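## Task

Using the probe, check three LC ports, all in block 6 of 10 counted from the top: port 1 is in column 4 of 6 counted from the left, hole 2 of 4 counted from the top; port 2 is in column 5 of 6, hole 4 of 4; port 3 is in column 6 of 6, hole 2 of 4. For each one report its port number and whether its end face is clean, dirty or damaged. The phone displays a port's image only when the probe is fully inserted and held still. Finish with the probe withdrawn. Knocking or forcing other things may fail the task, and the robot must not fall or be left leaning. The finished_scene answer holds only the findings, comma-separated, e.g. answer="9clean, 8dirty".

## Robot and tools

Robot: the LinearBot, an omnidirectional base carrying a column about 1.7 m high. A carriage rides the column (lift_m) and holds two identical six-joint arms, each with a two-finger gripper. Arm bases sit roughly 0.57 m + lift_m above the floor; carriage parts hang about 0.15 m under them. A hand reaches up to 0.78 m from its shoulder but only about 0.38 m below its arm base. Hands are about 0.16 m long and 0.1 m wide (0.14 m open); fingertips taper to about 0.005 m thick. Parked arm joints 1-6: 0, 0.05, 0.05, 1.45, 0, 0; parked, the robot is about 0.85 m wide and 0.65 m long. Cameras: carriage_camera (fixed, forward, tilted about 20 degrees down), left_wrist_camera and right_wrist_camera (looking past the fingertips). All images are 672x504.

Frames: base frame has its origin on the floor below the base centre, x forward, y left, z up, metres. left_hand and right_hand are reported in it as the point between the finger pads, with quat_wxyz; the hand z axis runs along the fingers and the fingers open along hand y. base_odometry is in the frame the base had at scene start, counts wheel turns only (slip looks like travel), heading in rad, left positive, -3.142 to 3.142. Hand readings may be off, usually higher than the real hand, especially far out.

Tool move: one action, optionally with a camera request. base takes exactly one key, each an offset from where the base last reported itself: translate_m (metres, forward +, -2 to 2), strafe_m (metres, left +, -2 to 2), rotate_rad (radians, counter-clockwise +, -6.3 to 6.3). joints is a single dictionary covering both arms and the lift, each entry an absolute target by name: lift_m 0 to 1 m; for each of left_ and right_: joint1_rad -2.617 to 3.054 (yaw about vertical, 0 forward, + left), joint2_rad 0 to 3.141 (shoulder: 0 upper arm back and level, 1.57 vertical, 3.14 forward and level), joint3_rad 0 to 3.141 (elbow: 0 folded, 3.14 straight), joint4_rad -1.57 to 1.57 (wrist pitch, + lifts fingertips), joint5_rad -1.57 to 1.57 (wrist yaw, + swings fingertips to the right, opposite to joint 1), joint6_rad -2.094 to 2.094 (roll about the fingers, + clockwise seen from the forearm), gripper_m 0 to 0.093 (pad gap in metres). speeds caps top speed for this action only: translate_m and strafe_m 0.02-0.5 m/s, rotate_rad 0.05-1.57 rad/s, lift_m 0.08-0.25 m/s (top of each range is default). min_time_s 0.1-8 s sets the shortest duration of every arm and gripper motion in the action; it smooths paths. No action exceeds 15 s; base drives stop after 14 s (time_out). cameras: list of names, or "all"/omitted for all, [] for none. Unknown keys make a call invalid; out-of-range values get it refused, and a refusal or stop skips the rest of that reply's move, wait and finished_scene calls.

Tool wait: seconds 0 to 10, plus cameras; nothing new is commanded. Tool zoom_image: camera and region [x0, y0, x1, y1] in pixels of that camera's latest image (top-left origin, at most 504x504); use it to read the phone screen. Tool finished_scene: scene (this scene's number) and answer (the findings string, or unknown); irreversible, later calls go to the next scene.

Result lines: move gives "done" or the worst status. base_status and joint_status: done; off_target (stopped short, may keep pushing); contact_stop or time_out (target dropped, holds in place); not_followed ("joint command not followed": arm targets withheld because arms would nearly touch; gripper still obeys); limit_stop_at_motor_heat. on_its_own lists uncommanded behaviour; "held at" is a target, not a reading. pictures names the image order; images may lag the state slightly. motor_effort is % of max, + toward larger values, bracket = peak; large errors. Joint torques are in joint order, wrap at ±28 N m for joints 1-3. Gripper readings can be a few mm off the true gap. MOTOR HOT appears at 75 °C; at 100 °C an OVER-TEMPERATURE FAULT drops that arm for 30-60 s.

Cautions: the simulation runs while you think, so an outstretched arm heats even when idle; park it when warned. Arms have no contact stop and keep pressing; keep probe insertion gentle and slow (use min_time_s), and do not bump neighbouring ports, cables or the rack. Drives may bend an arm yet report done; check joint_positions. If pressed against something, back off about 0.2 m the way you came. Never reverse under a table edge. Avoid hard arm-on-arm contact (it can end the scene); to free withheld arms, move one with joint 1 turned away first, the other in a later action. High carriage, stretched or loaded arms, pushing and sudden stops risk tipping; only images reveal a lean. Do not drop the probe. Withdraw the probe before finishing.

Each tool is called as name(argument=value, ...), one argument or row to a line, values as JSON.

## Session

move(
)

Scene clock: 0.00 s.
Joint torques (N m): no reading
base_odometry: x=+0.000 y=+0.000 heading=+0.000
base_status: not commanded
joint_positions: lift_m=+0.254 left_joint1_rad=-0.576 left_joint2_rad=+1.220 left_joint3_rad=+0.845 left_joint4_rad=+0.551 left_joint5_rad=+0.198 left_joint6_rad=-0.034 left_gripper_m=+0.09396 right_joint1_rad=+0.482 right_joint2_rad=+1.213 right_joint3_rad=+0.868 right_joint4_rad=+0.327 right_joint5_rad=+0.514 right_joint6_rad=-0.011 right_gripper_m=+0.04666
joint_status: not commanded
motor_effort: lift_m=+21 drive_wheels=+2
left_hand: x=+0.5572 y=+0.0507 z=+1.1973 quat_wxyz=(+0.708, +0.244, +0.596, -0.289) (m; base frame)
right_hand: x=+0.6202 y=-0.1952 z=+1.1580 quat_wxyz=(+0.701, +0.004, +0.713, -0.018) (m; base frame)
pictures: carriage_camera, left_wrist_camera, right_wrist_camera

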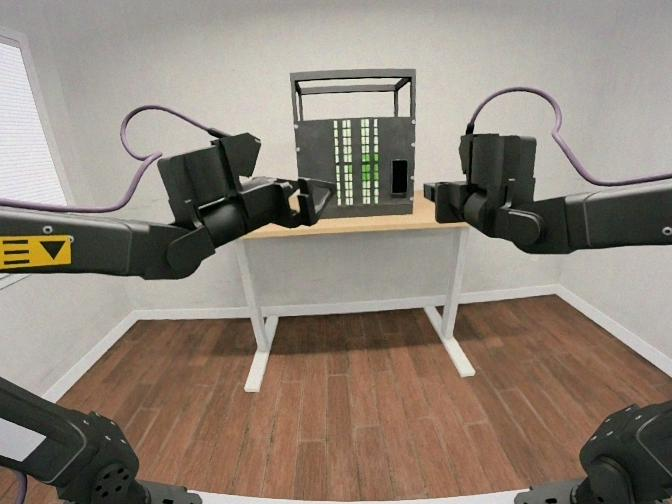

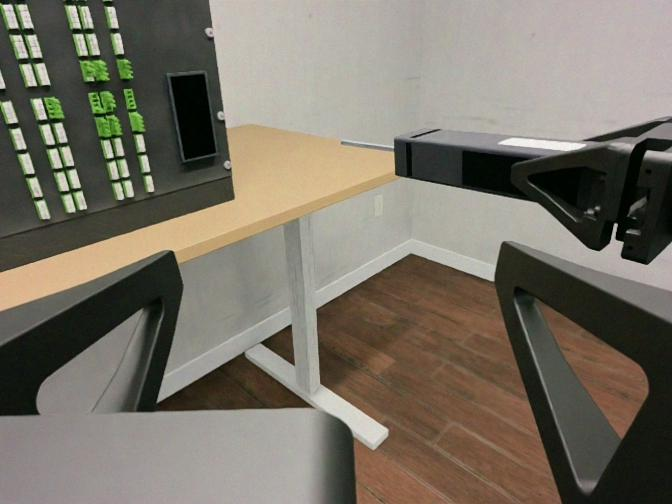

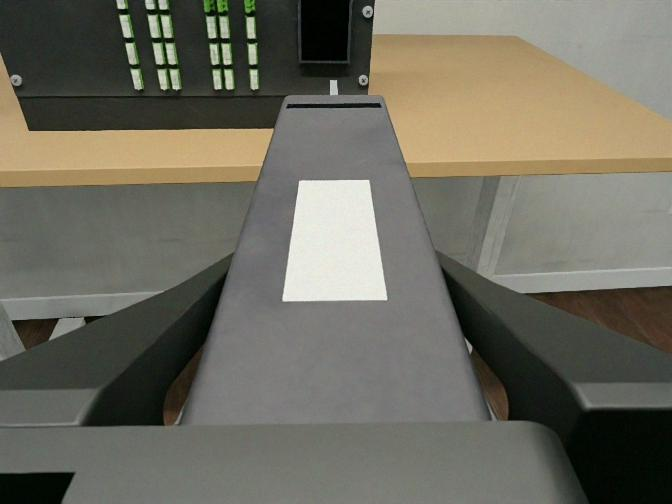

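zoom_image(
  camera="carriage_camera",
  region=[270, 60, 440, 230],
)

zoom_image(
  camera="right_wrist_camera",
  region=[300, 60, 370, 130],
)

zoom_image(
  camera="right_wrist_camera",
  region=[0, 0, 400, 200],
)

zoom_image(
  camera="left_wrist_camera",
  region=[0, 0, 250, 250],
)

Scaled by 2.965 from the camera's 672x504 image, which has a finer 960x720 frame.

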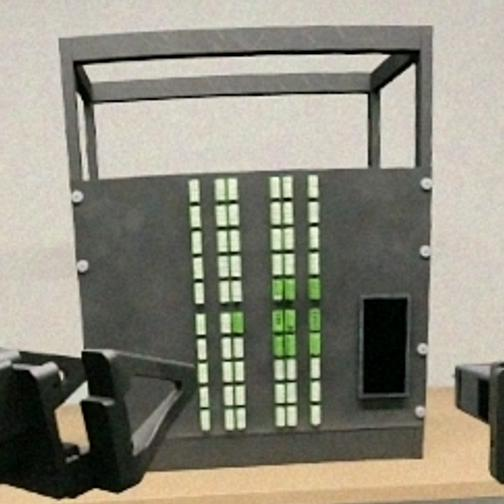

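Scaled by 7.200 from the camera's 672x504 image, which has a finer 960x720 frame.

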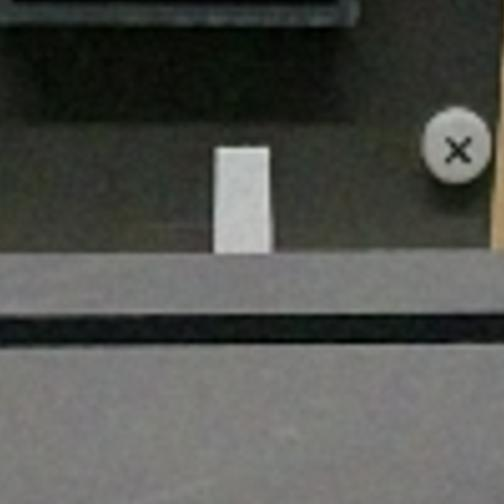

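Scaled by 1.260 from the camera's 672x504 image, which has a finer 960x720 frame.

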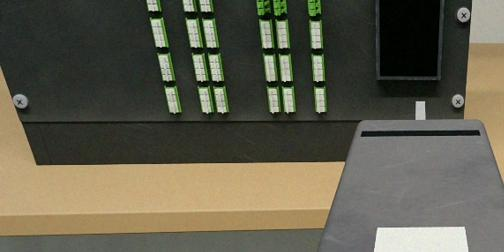

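Scaled by 2.016 from the camera's 672x504 image, which has a finer 960x720 frame.

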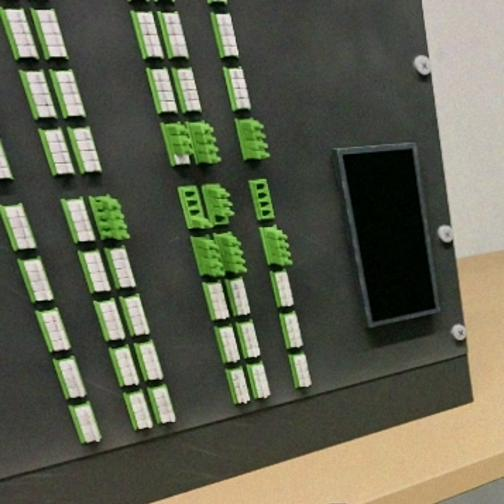

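move(
  joints={"right_joint1_rad": 0.426, "right_joint2_rad": 1.163, "right_joint3_rad": 0.815, "right_joint4_rad": 0.486, "right_joint5_rad": 0.397, "right_joint6_rad": 0.001, "left_gripper_m": 0.02},
  min_time_s=2.5,
)

move(
  joints={"left_joint1_rad": -0.601, "left_joint2_rad": 1.851, "left_joint3_rad": 1.305, "left_joint4_rad": 0.717, "left_joint5_rad": 0.176, "left_joint6_rad": -0.034},
  min_time_s=3,
)

Scene clock: 99.00 s.
Joint torques (N m): left_arm=[-0.14 -4.53 8.06 1.77 -0.04 0.01] | right_arm=[-0.92 -7.41 9.1 3.58 -0.03 -0.07]
move: off_target
base_odometry: x=+0.000 y=+0.000 heading=+0.000
base_status: not commanded
joint_positions: lift_m=+0.254 left_joint1_rad=-0.576 left_joint2_rad=+1.220 left_joint3_rad=+0.845 left_joint4_rad=+0.551 left_joint5_rad=+0.198 left_joint6_rad=-0.034 left_gripper_m=+0.02007 right_joint1_rad=+0.434 right_joint2_rad=+1.194 right_joint3_rad=+0.814 right_joint4_rad=+0.414 right_joint5_rad=+0.406 right_joint6_rad=-0.010 right_gripper_m=+0.04666
joint_status: right_joint4_rad off_target (ended at +0.414, target +0.486); the others done
motor_effort: lift_m=+20(23) drive_wheels=+3(5)
left_hand: x=+0.5572 y=+0.0507 z=+1.1973 quat_wxyz=(+0.708, +0.244, +0.596, -0.289) (m; base frame)
right_hand: x=+0.6203 y=-0.1980 z=+1.1593 quat_wxyz=(+0.718, -0.009, +0.696, +0.012) (m; base frame)
pictures: carriage_camera, left_wrist_camera, right_wrist_camera

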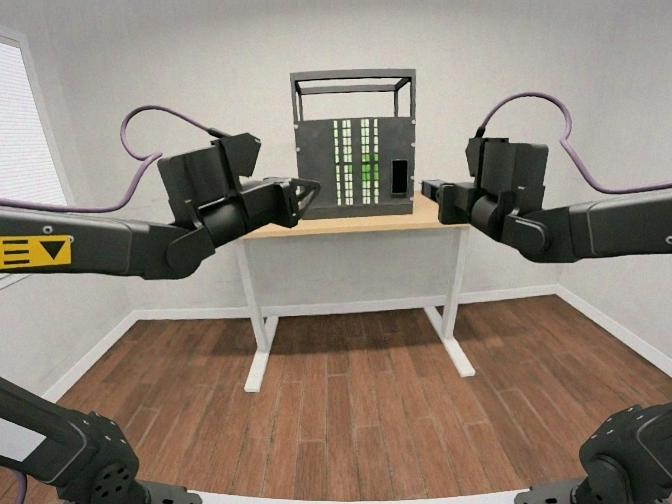

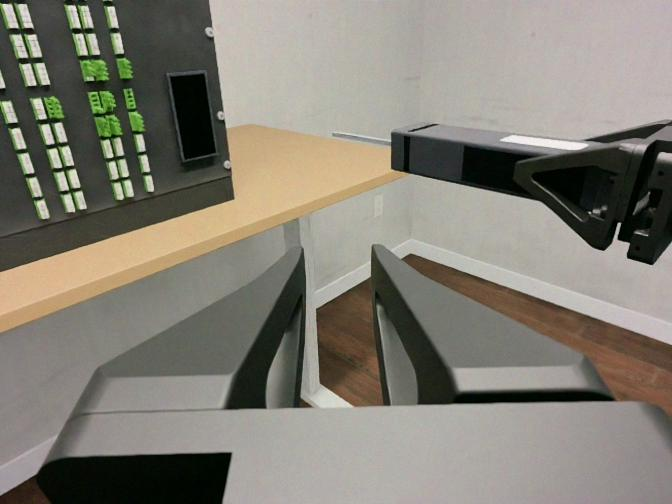

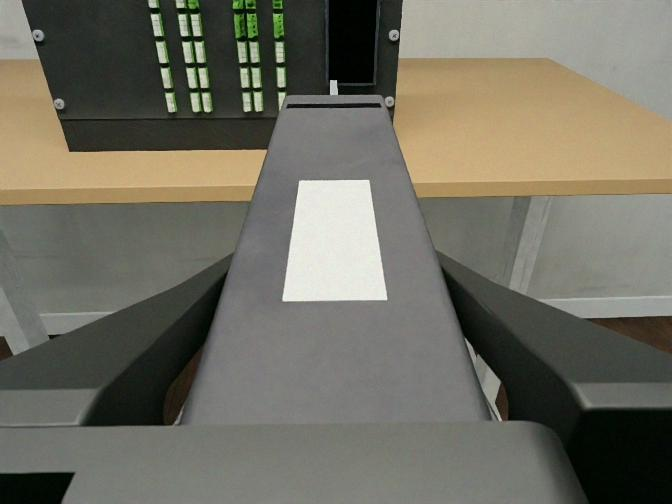

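Scene clock: 102.30 s.
Joint torques (N m): left_arm=[-0.58 -8.51 9.85 1.85 -0.12 0.08] | right_arm=[-0.96 -7.45 9.17 3.6 -0.01 -0.11]
move: done
base_odometry: x=+0.000 y=+0.000 heading=+0.000
base_status: not commanded
joint_positions: lift_m=+0.254 left_joint1_rad=-0.595 left_joint2_rad=+1.834 left_joint3_rad=+1.278 left_joint4_rad=+0.707 left_joint5_rad=+0.187 left_joint6_rad=-0.034 left_gripper_m=+0.02007 right_joint1_rad=+0.434 right_joint2_rad=+1.194 right_joint3_rad=+0.814 right_joint4_rad=+0.416 right_joint5_rad=+0.405 right_joint6_rad=-0.010 right_gripper_m=+0.04666
joint_status: all done
motor_effort: lift_m=+19(23) drive_wheels=+5(6)
left_hand: x=+0.6779 y=-0.0383 z=+1.1546 quat_wxyz=(+0.700, +0.247, +0.604, -0.291) (m; base frame)
right_hand: x=+0.6203 y=-0.1978 z=+1.1595 quat_wxyz=(+0.719, -0.009, +0.695, +0.012) (m; base frame)
pictures: carriage_camera, left_wrist_camera, right_wrist_camera

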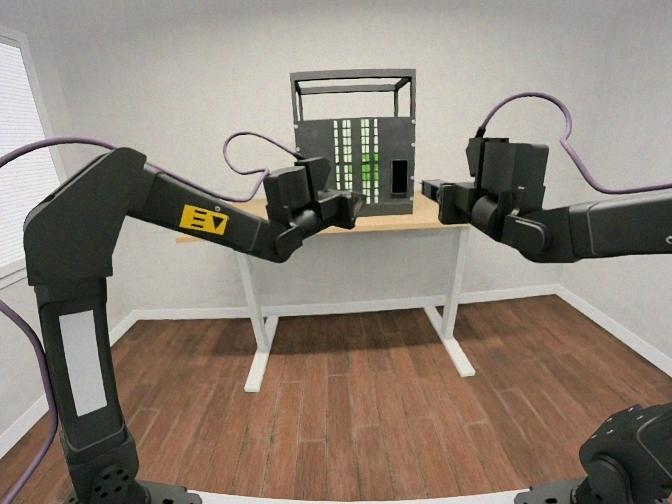

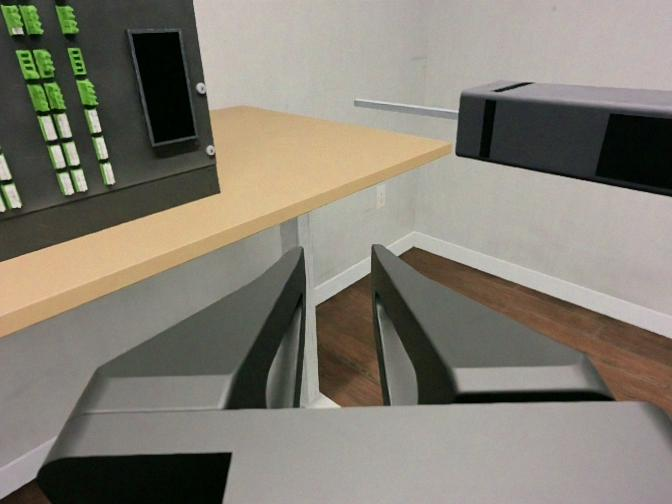

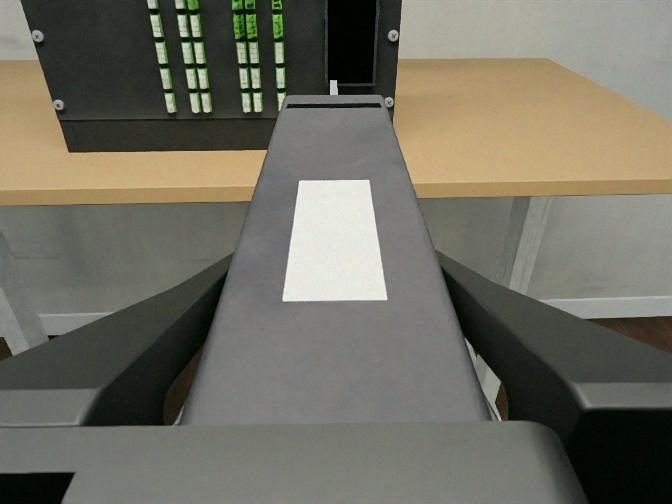

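move(
  joints={"right_joint2_rad": 1.13, "right_joint4_rad": 0.49, "right_joint5_rad": 0.39, "right_joint6_rad": 0.01, "left_joint1_rad": -0.61, "left_joint2_rad": 1.868, "left_joint3_rad": 1.333, "left_joint4_rad": 0.728, "left_joint5_rad": 0.165},
  min_time_s=1.5,
  cameras=["left_wrist_camera", "right_wrist_camera"],
)

Scene clock: 107.87 s.
Joint torques (N m): left_arm=[-0.72 -8.49 9.85 1.88 -0.16 0.15] | right_arm=[-1.1 -7.01 9.33 3.58 -0.05 -0.06]
move: off_target
base_odometry: x=+0.000 y=+0.000 heading=+0.000
base_status: not commanded
joint_positions: lift_m=+0.254 left_joint1_rad=-0.604 left_joint2_rad=+1.850 left_joint3_rad=+1.307 left_joint4_rad=+0.719 left_joint5_rad=+0.176 left_joint6_rad=-0.034 left_gripper_m=+0.02007 right_joint1_rad=+0.434 right_joint2_rad=+1.161 right_joint3_rad=+0.814 right_joint4_rad=+0.419 right_joint5_rad=+0.399 right_joint6_rad=-0.002 right_gripper_m=+0.04666
joint_status: right_joint4_rad off_target (ended at +0.419, target +0.490); the others done
motor_effort: lift_m=+20(23) drive_wheels=+1(4)
left_hand: x=+0.6794 y=-0.0434 z=+1.1621 quat_wxyz=(+0.707, +0.244, +0.595, -0.293) (m; base frame)
right_hand: x=+0.6134 y=-0.2001 z=+1.1729 quat_wxyz=(+0.730, -0.003, +0.683, +0.022) (m; base frame)
pictures: left_wrist_camera, right_wrist_camera

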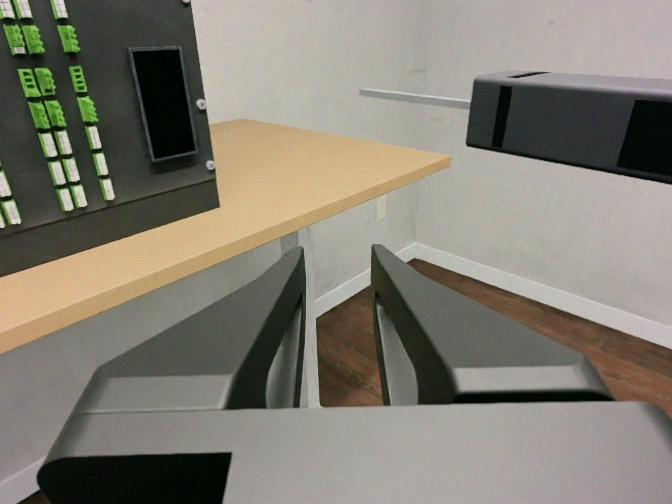

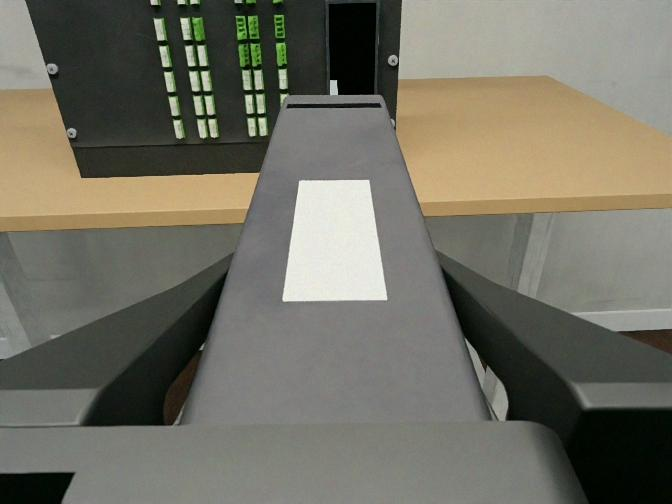

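move(
  joints={"right_joint4_rad": 0.475, "right_joint6_rad": -0.03},
  min_time_s=1,
  cameras=["left_wrist_camera", "right_wrist_camera"],
)

zoom_image(
  camera="right_wrist_camera",
  region=[0, 0, 420, 200],
)

zoom_image(
  camera="left_wrist_camera",
  region=[340, 60, 500, 180],
)

zoom_image(
  camera="left_wrist_camera",
  region=[0, 0, 240, 240],
)

Scene clock: 134.03 s.
Joint torques (N m): left_arm=[-0.66 -8.32 9.66 1.83 -0.17 0.11] | right_arm=[-0.88 -7.04 9.25 3.4 0 -0.24]
move: off_target
base_odometry: x=+0.000 y=+0.000 heading=+0.000
base_status: not commanded
joint_positions: lift_m=+0.254 left_joint1_rad=-0.604 left_joint2_rad=+1.850 left_joint3_rad=+1.307 left_joint4_rad=+0.719 left_joint5_rad=+0.175 left_joint6_rad=-0.034 left_gripper_m=+0.02007 right_joint1_rad=+0.434 right_joint2_rad=+1.161 right_joint3_rad=+0.814 right_joint4_rad=+0.419 right_joint5_rad=+0.399 right_joint6_rad=-0.018 right_gripper_m=+0.04666
joint_status: right_joint4_rad off_target (ended at +0.419, target +0.475); the others done
motor_effort: lift_m=+22(23) drive_wheels=+0(5)
left_hand: x=+0.6795 y=-0.0433 z=+1.1624 quat_wxyz=(+0.708, +0.244, +0.595, -0.293) (m; base frame)
right_hand: x=+0.6134 y=-0.1999 z=+1.1730 quat_wxyz=(+0.730, -0.008, +0.683, +0.016) (m; base frame)
pictures: left_wrist_camera, right_wrist_camera

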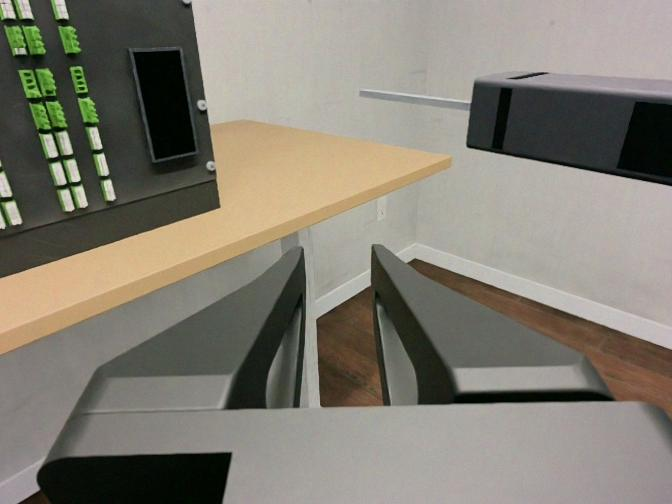

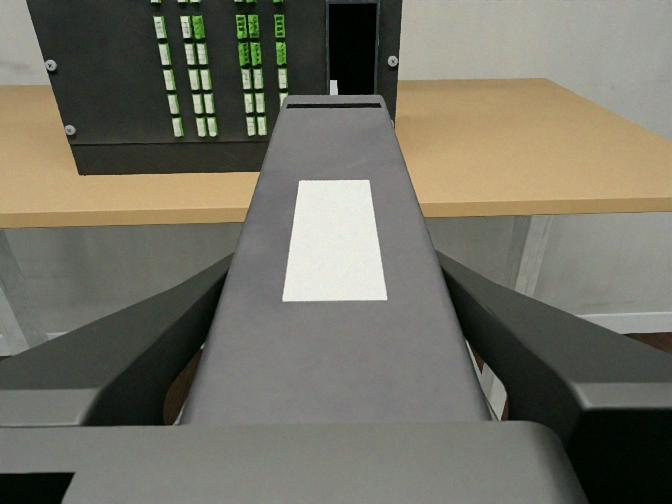

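Scaled by 1.200 from the camera's 672x504 image, which has a finer 960x720 frame.

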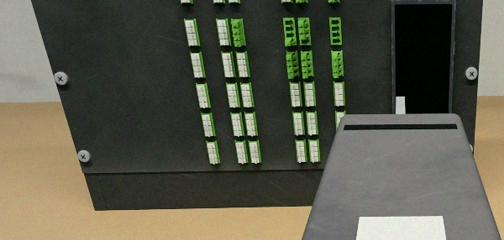

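Scaled by 3.150 from the camera's 672x504 image, which has a finer 960x720 frame.

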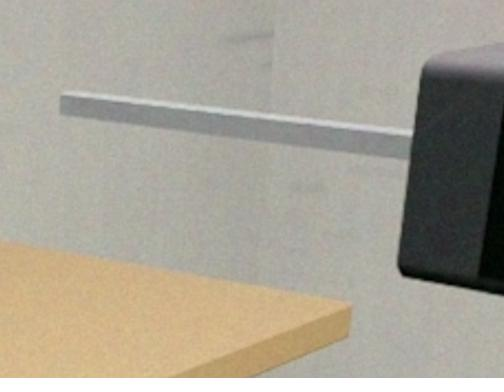

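Scaled by 2.100 from the camera's 672x504 image, which has a finer 960x720 frame.

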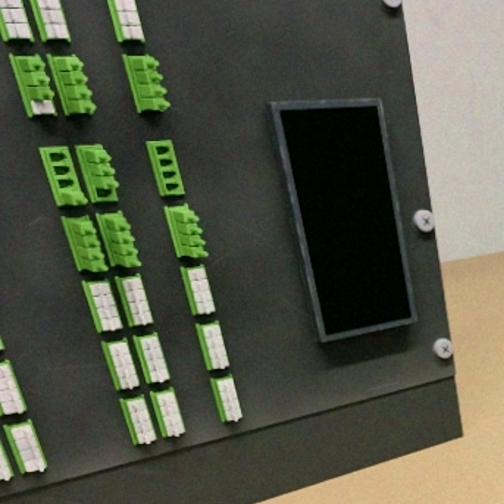

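move(
  base={"rotate_rad": 0.07},
  speeds={"rotate_rad": 0.2},
  cameras=["carriage_camera", "left_wrist_camera", "right_wrist_camera"],
)

zoom_image(
  camera="right_wrist_camera",
  region=[30, 0, 450, 200],
)

zoom_image(
  camera="carriage_camera",
  region=[290, 60, 460, 230],
)

Scene clock: 145.00 s.
Joint torques (N m): left_arm=[-0.47 -8.66 9.69 1.77 -0.12 0.11] | right_arm=[-0.57 -6.72 9.25 3.48 0.04 -0.35]
move: done
base_odometry: x=+0.000 y=+0.000 heading=+0.070
base_status: done
joint_positions: lift_m=+0.254 left_joint1_rad=-0.608 left_joint2_rad=+1.852 left_joint3_rad=+1.307 left_joint4_rad=+0.721 left_joint5_rad=+0.173 left_joint6_rad=-0.034 left_gripper_m=+0.02007 right_joint1_rad=+0.431 right_joint2_rad=+1.156 right_joint3_rad=+0.814 right_joint4_rad=+0.419 right_joint5_rad=+0.393 right_joint6_rad=-0.019 right_gripper_m=+0.04666
joint_status: not commanded
motor_effort: lift_m=+22(23) drive_wheels=-3(8)
left_hand: x=+0.6786 y=-0.0454 z=+1.1616 quat_wxyz=(+0.707, +0.245, +0.595, -0.294) (m; base frame)
right_hand: x=+0.6126 y=-0.2008 z=+1.1748 quat_wxyz=(+0.732, -0.009, +0.681, +0.017) (m; base frame)
pictures: carriage_camera, left_wrist_camera, right_wrist_camera

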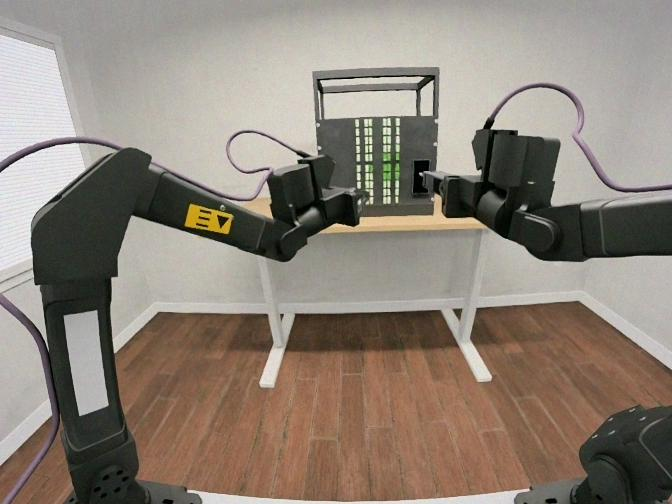

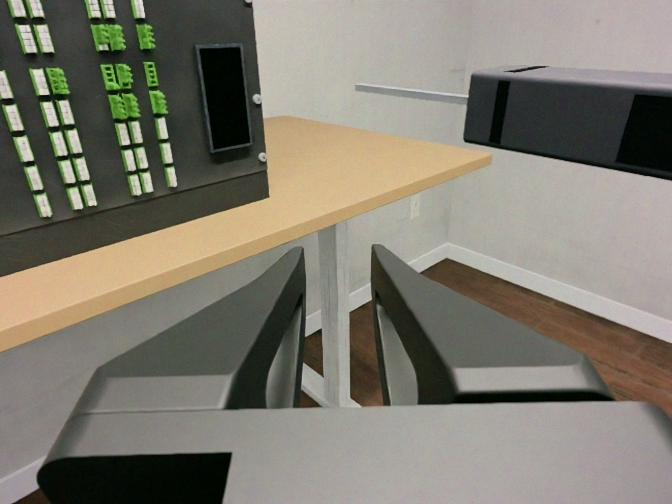

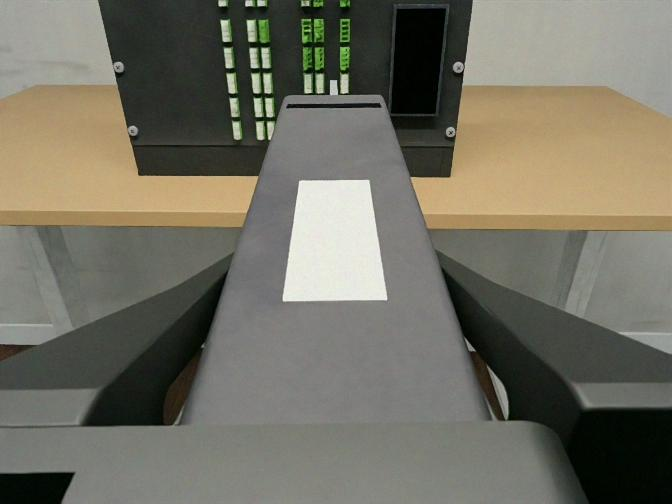

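Scaled by 1.200 from the camera's 672x504 image, which has a finer 960x720 frame.

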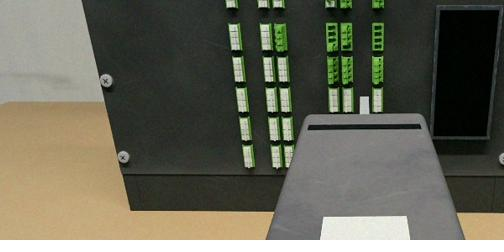

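Scaled by 2.965 from the camera's 672x504 image, which has a finer 960x720 frame.

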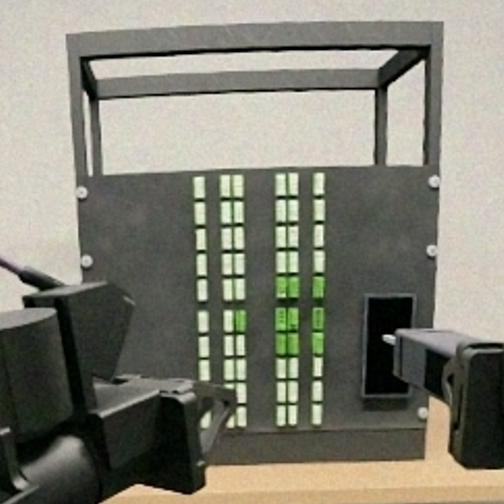

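move(
  base={"rotate_rad": 0.033},
  speeds={"rotate_rad": 0.1},
  joints={"right_joint5_rad": 0.437, "right_joint4_rad": 0.475},
  cameras=["right_wrist_camera"],
)

move(
  base={"strafe_m": -0.02},
  speeds={"strafe_m": 0.1},
  cameras=["left_wrist_camera", "right_wrist_camera"],
)

zoom_image(
  camera="right_wrist_camera",
  region=[100, 0, 500, 200],
)

zoom_image(
  camera="left_wrist_camera",
  region=[0, 0, 250, 250],
)

zoom_image(
  camera="left_wrist_camera",
  region=[340, 60, 500, 180],
)

Scene clock: 173.97 s.
Joint torques (N m): left_arm=[-0.08 -8.77 9.66 1.83 -0.15 0.11] | right_arm=[-0.66 -6.53 9.26 3.45 0.12 -0.32]
move: off_target
base_odometry: x=+0.000 y=+0.000 heading=+0.102
base_status: done
joint_positions: lift_m=+0.254 left_joint1_rad=-0.610 left_joint2_rad=+1.853 left_joint3_rad=+1.308 left_joint4_rad=+0.722 left_joint5_rad=+0.173 left_joint6_rad=-0.034 left_gripper_m=+0.02007 right_joint1_rad=+0.431 right_joint2_rad=+1.156 right_joint3_rad=+0.814 right_joint4_rad=+0.419 right_joint5_rad=+0.430 right_joint6_rad=-0.019 right_gripper_m=+0.04666
joint_status: right_joint4_rad off_target (ended at +0.419, target +0.475); the others done
motor_effort: lift_m=+20(24) drive_wheels=-2(6)
left_hand: x=+0.6782 y=-0.0462 z=+1.1615 quat_wxyz=(+0.707, +0.245, +0.595, -0.294) (m; base frame)
right_hand: x=+0.6128 y=-0.2073 z=+1.1747 quat_wxyz=(+0.731, +0.005, +0.682, +0.005) (m; base frame)
pictures: right_wrist_camera

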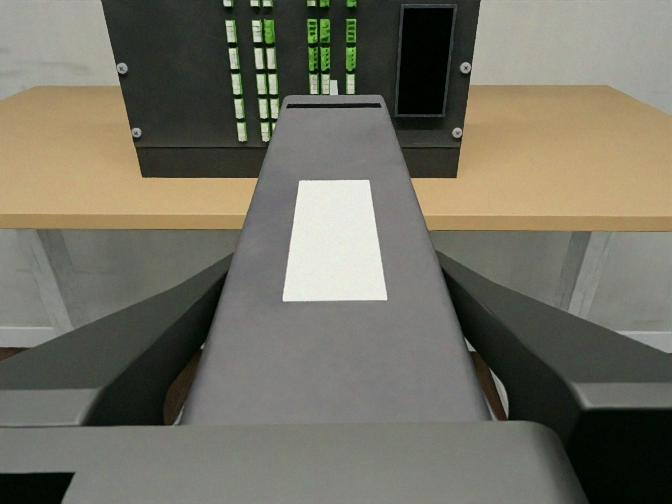

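Scene clock: 174.83 s.
Joint torques (N m): left_arm=[-0.09 -8.83 9.63 1.79 -0.22 0.08] | right_arm=[-0.62 -6.87 9.21 3.41 0.07 -0.33]
move: done
base_odometry: x=+0.002 y=-0.020 heading=+0.102
base_status: done
joint_positions: lift_m=+0.254 left_joint1_rad=-0.611 left_joint2_rad=+1.853 left_joint3_rad=+1.308 left_joint4_rad=+0.723 left_joint5_rad=+0.172 left_joint6_rad=-0.034 left_gripper_m=+0.02007 right_joint1_rad=+0.429 right_joint2_rad=+1.156 right_joint3_rad=+0.814 right_joint4_rad=+0.419 right_joint5_rad=+0.435 right_joint6_rad=-0.019 right_gripper_m=+0.04666
joint_status: not commanded
motor_effort: lift_m=+19(22) drive_wheels=+0(7)
left_hand: x=+0.6778 y=-0.0465 z=+1.1618 quat_wxyz=(+0.707, +0.245, +0.594, -0.294) (m; base frame)
right_hand: x=+0.6129 y=-0.2086 z=+1.1746 quat_wxyz=(+0.731, +0.007, +0.682, +0.003) (m; base frame)
pictures: left_wrist_camera, right_wrist_camera

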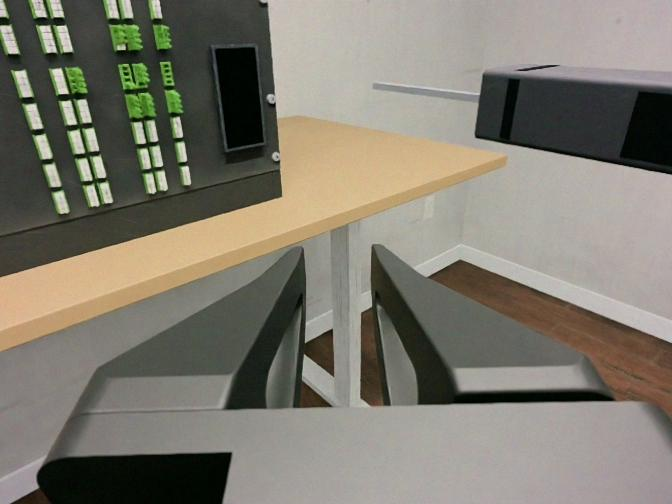

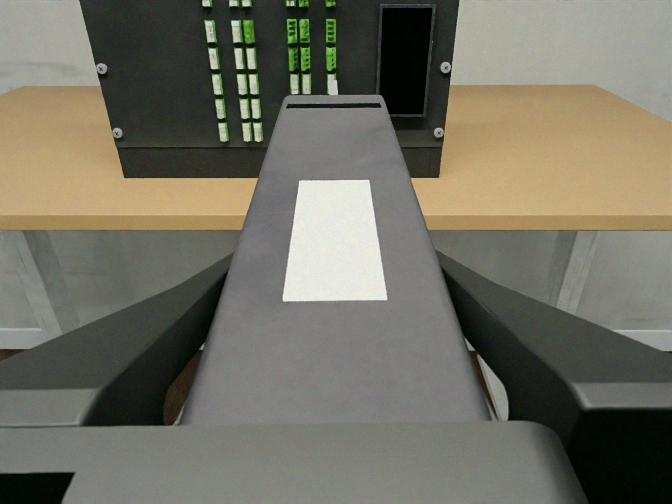

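Scaled by 1.260 from the camera's 672x504 image, which has a finer 960x720 frame.

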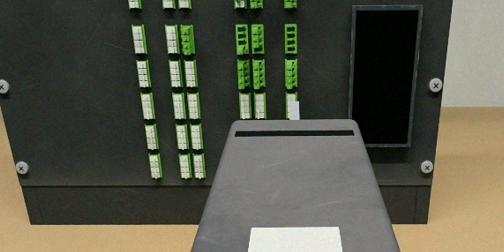

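Scaled by 2.016 from the camera's 672x504 image, which has a finer 960x720 frame.

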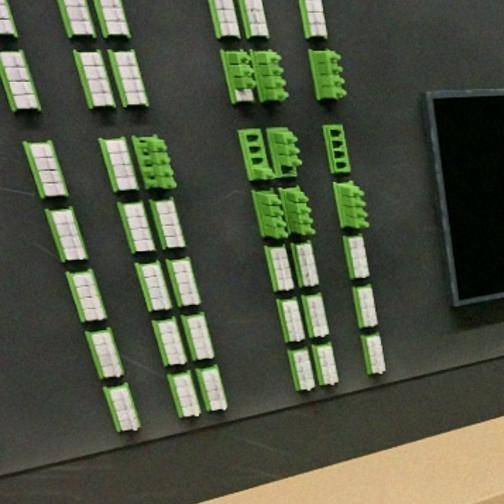

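Scaled by 3.150 from the camera's 672x504 image, which has a finer 960x720 frame.

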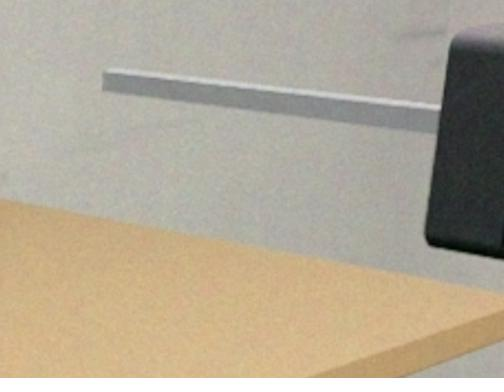

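move(
  base={"translate_m": 0.18},
  speeds={"translate_m": 0.15},
  cameras=["left_wrist_camera", "right_wrist_camera"],
)

zoom_image(
  camera="right_wrist_camera",
  region=[100, 0, 500, 200],
)

zoom_image(
  camera="left_wrist_camera",
  region=[0, 0, 250, 250],
)

zoom_image(
  camera="left_wrist_camera",
  region=[340, 60, 500, 180],
)

Scene clock: 185.97 s.
Joint torques (N m): left_arm=[-0.12 -9.01 9.84 1.81 -0.17 0.11] | right_arm=[-0.34 -6.54 9.14 3.39 0.06 -0.34]
move: done
base_odometry: x=+0.181 y=-0.001 heading=+0.102
base_status: done
joint_positions: lift_m=+0.254 left_joint1_rad=-0.611 left_joint2_rad=+1.854 left_joint3_rad=+1.308 left_joint4_rad=+0.726 left_joint5_rad=+0.172 left_joint6_rad=-0.034 left_gripper_m=+0.02007 right_joint1_rad=+0.429 right_joint2_rad=+1.155 right_joint3_rad=+0.814 right_joint4_rad=+0.419 right_joint5_rad=+0.435 right_joint6_rad=-0.019 right_gripper_m=+0.04666
joint_status: not commanded
motor_effort: lift_m=+18(24) drive_wheels=+0(13)
left_hand: x=+0.6779 y=-0.0466 z=+1.1620 quat_wxyz=(+0.708, +0.245, +0.593, -0.295) (m; base frame)
right_hand: x=+0.6128 y=-0.2086 z=+1.1749 quat_wxyz=(+0.732, +0.007, +0.682, +0.003) (m; base frame)
pictures: left_wrist_camera, right_wrist_camera

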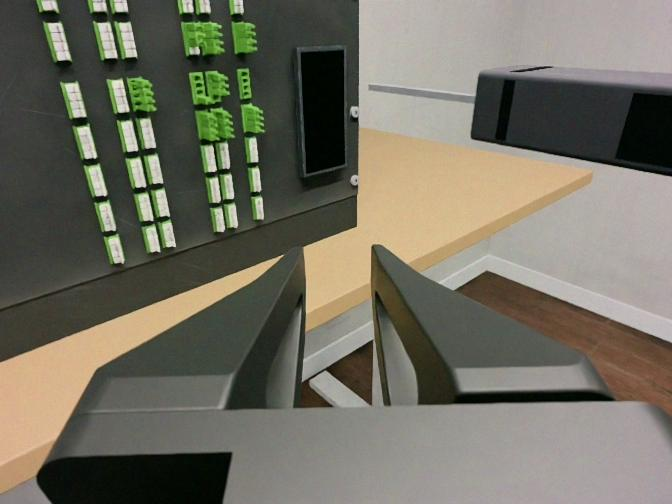

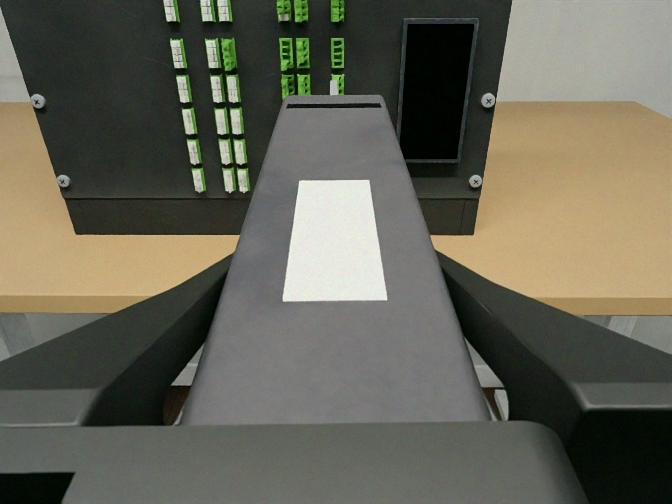

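Scaled by 1.260 from the camera's 672x504 image, which has a finer 960x720 frame.

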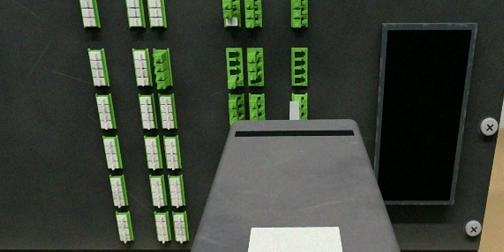

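Scaled by 2.016 from the camera's 672x504 image, which has a finer 960x720 frame.

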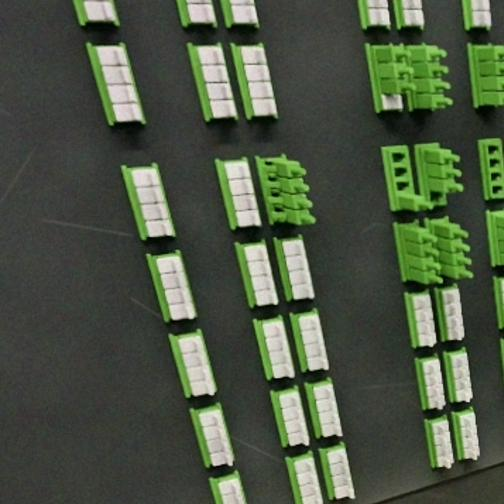

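Scaled by 3.150 from the camera's 672x504 image, which has a finer 960x720 frame.

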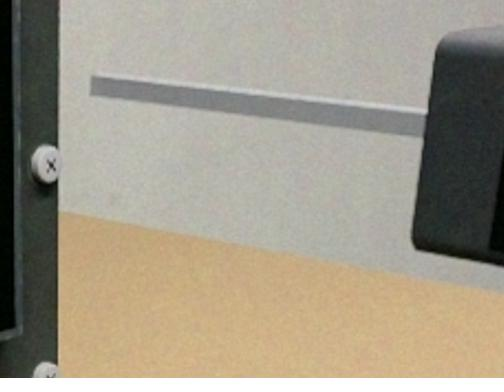

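move(
  base={"rotate_rad": -0.04},
  speeds={"rotate_rad": 0.1},
  joints={"right_joint5_rad": 0.386},
  cameras=[],
)

move(
  base={"strafe_m": 0.019},
  speeds={"strafe_m": 0.1},
  joints={"lift_m": 0.246},
  cameras=["left_wrist_camera", "right_wrist_camera"],
)

zoom_image(
  camera="right_wrist_camera",
  region=[0, 60, 130, 200],
)

zoom_image(
  camera="right_wrist_camera",
  region=[400, 60, 530, 200],
)

zoom_image(
  camera="right_wrist_camera",
  region=[280, 0, 380, 100],
)

Scene clock: 221.93 s.
Joint torques (N m): left_arm=[-0.06 -8.8 9.87 1.79 -0.16 0.05] | right_arm=[-0.44 -6.49 9.18 3.44 -0.06 -0.3]
move: done
base_odometry: x=+0.181 y=-0.001 heading=+0.063
base_status: done
joint_positions: lift_m=+0.254 left_joint1_rad=-0.611 left_joint2_rad=+1.854 left_joint3_rad=+1.308 left_joint4_rad=+0.726 left_joint5_rad=+0.171 left_joint6_rad=-0.034 left_gripper_m=+0.02007 right_joint1_rad=+0.429 right_joint2_rad=+1.155 right_joint3_rad=+0.814 right_joint4_rad=+0.419 right_joint5_rad=+0.395 right_joint6_rad=-0.019 right_gripper_m=+0.04666
joint_status: all done
motor_effort: lift_m=+20(23) drive_wheels=-2(8)
left_hand: x=+0.6781 y=-0.0464 z=+1.1620 quat_wxyz=(+0.708, +0.245, +0.593, -0.294) (m; base frame)
right_hand: x=+0.6127 y=-0.2021 z=+1.1751 quat_wxyz=(+0.732, -0.007, +0.681, +0.016) (m; base frame)
pictures: none
No camera images: "cameras" was empty.

Scene clock: 222.80 s.
Joint torques (N m): left_arm=[-0.01 -9.22 9.31 1.76 -0.11 0.1] | right_arm=[-0.34 -6.42 9.8 3.56 0.01 -0.3]
move: done
base_odometry: x=+0.180 y=+0.018 heading=+0.063
base_status: done
joint_positions: lift_m=+0.246 left_joint1_rad=-0.609 left_joint2_rad=+1.859 left_joint3_rad=+1.314 left_joint4_rad=+0.730 left_joint5_rad=+0.171 left_joint6_rad=-0.034 left_gripper_m=+0.02007 right_joint1_rad=+0.429 right_joint2_rad=+1.153 right_joint3_rad=+0.808 right_joint4_rad=+0.416 right_joint5_rad=+0.389 right_joint6_rad=-0.019 right_gripper_m=+0.04666
joint_status: all done
motor_effort: lift_m=+20(21) drive_wheels=+2(8)
left_hand: x=+0.6796 y=-0.0462 z=+1.1550 quat_wxyz=(+0.710, +0.243, +0.592, -0.294) (m; base frame)
right_hand: x=+0.6122 y=-0.2014 z=+1.1644 quat_wxyz=(+0.730, -0.010, +0.683, +0.017) (m; base frame)
pictures: left_wrist_camera, right_wrist_camera

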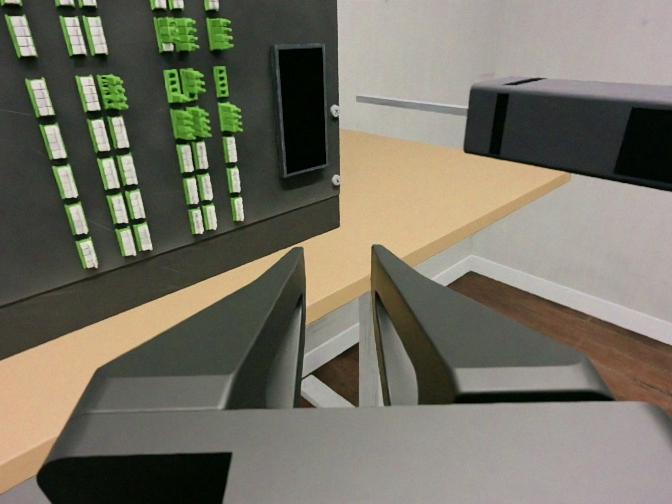

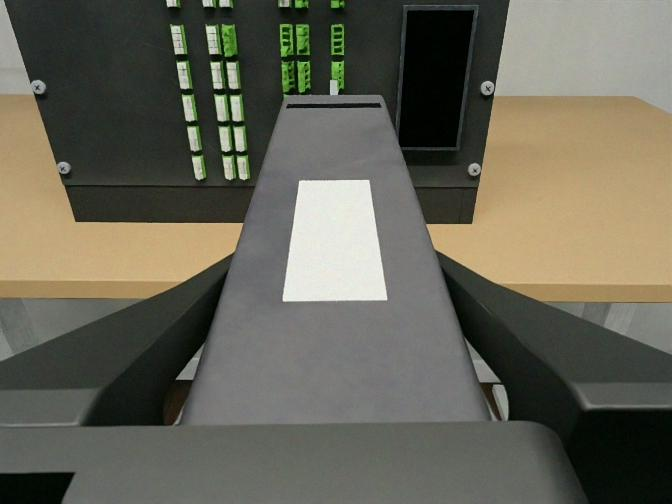

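Scaled by 3.600 from the camera's 672x504 image, which has a finer 960x720 frame.

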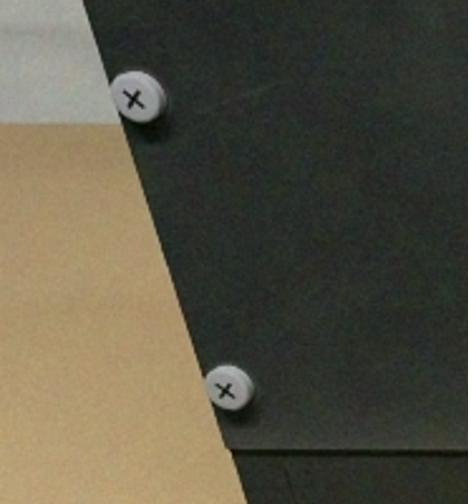

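Scaled by 3.600 from the camera's 672x504 image, which has a finer 960x720 frame.

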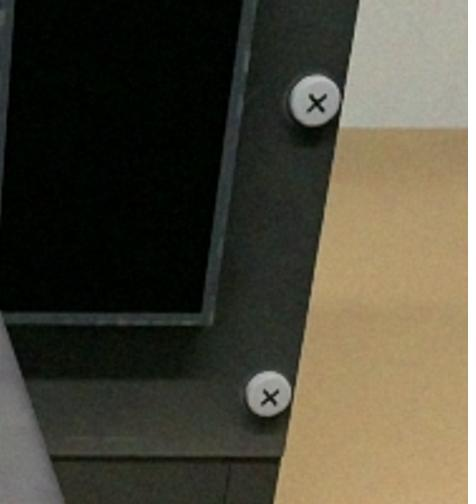

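Scaled by 5.040 from the camera's 672x504 image, which has a finer 960x720 frame.

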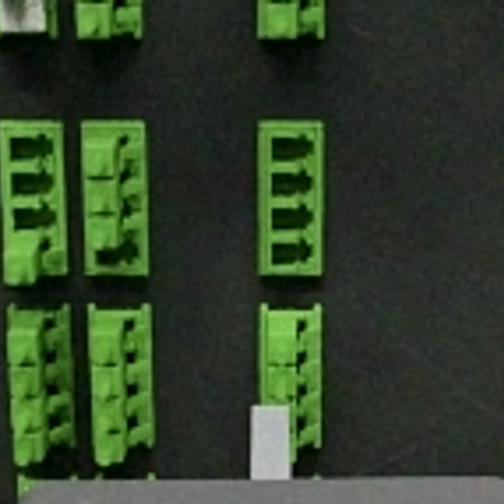

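move(
  base={"translate_m": 0.12},
  speeds={"translate_m": 0.1},
  cameras=["left_wrist_camera", "right_wrist_camera"],
)

zoom_image(
  camera="right_wrist_camera",
  region=[0, 90, 130, 230],
)

zoom_image(
  camera="right_wrist_camera",
  region=[480, 90, 610, 230],
)

zoom_image(
  camera="right_wrist_camera",
  region=[280, 0, 380, 100],
)

zoom_image(
  camera="left_wrist_camera",
  region=[200, 0, 500, 250],
)

Scene clock: 241.50 s.
Joint torques (N m): left_arm=[-0.03 -9.28 9.14 1.73 -0.11 0.13] | right_arm=[-0.4 -6.17 9.78 3.41 0.03 -0.29]
move: done
base_odometry: x=+0.299 y=+0.025 heading=+0.063
base_status: done
joint_positions: lift_m=+0.246 left_joint1_rad=-0.611 left_joint2_rad=+1.859 left_joint3_rad=+1.314 left_joint4_rad=+0.730 left_joint5_rad=+0.171 left_joint6_rad=-0.034 left_gripper_m=+0.02007 right_joint1_rad=+0.429 right_joint2_rad=+1.153 right_joint3_rad=+0.808 right_joint4_rad=+0.416 right_joint5_rad=+0.389 right_joint6_rad=-0.019 right_gripper_m=+0.04666
joint_status: not commanded
motor_effort: lift_m=+20(22) drive_wheels=+0(11)
left_hand: x=+0.6791 y=-0.0469 z=+1.1550 quat_wxyz=(+0.710, +0.244, +0.592, -0.294) (m; base frame)
right_hand: x=+0.6122 y=-0.2014 z=+1.1644 quat_wxyz=(+0.730, -0.010, +0.683, +0.017) (m; base frame)
pictures: left_wrist_camera, right_wrist_camera

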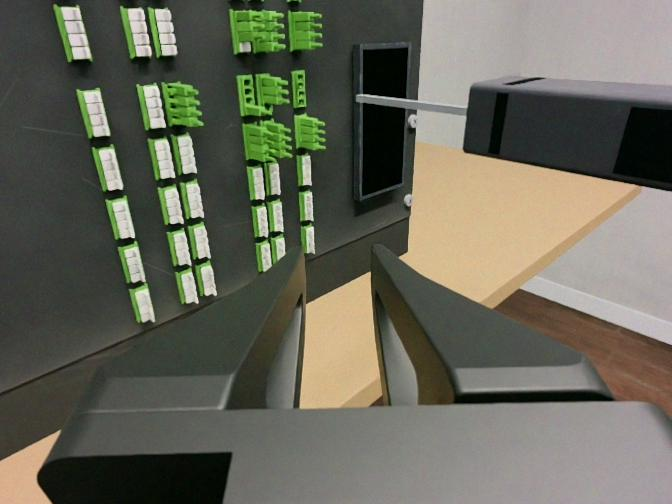

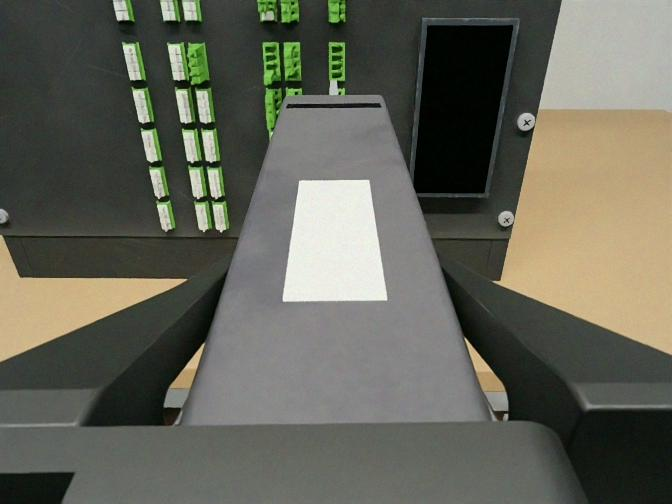

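Scaled by 3.600 from the camera's 672x504 image, which has a finer 960x720 frame.

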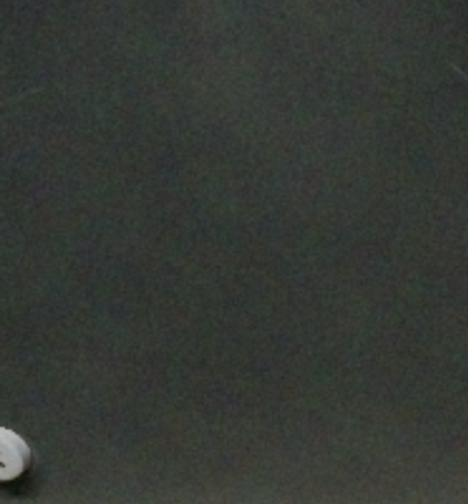

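Scaled by 3.600 from the camera's 672x504 image, which has a finer 960x720 frame.

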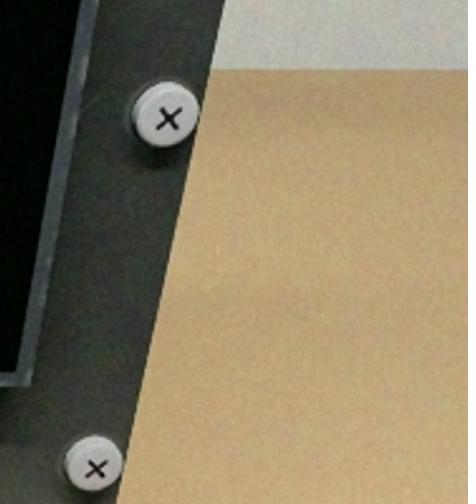

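Scaled by 5.040 from the camera's 672x504 image, which has a finer 960x720 frame.

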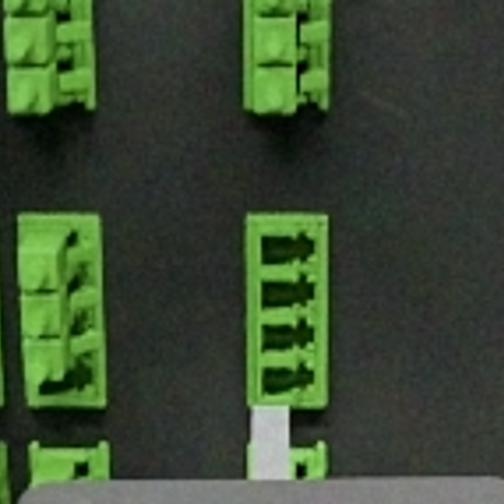

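Scaled by 1.680 from the camera's 672x504 image, which has a finer 960x720 frame.

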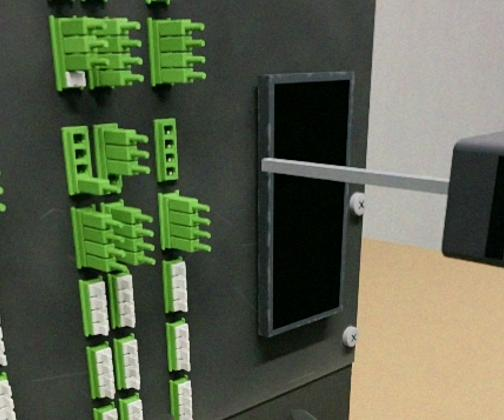

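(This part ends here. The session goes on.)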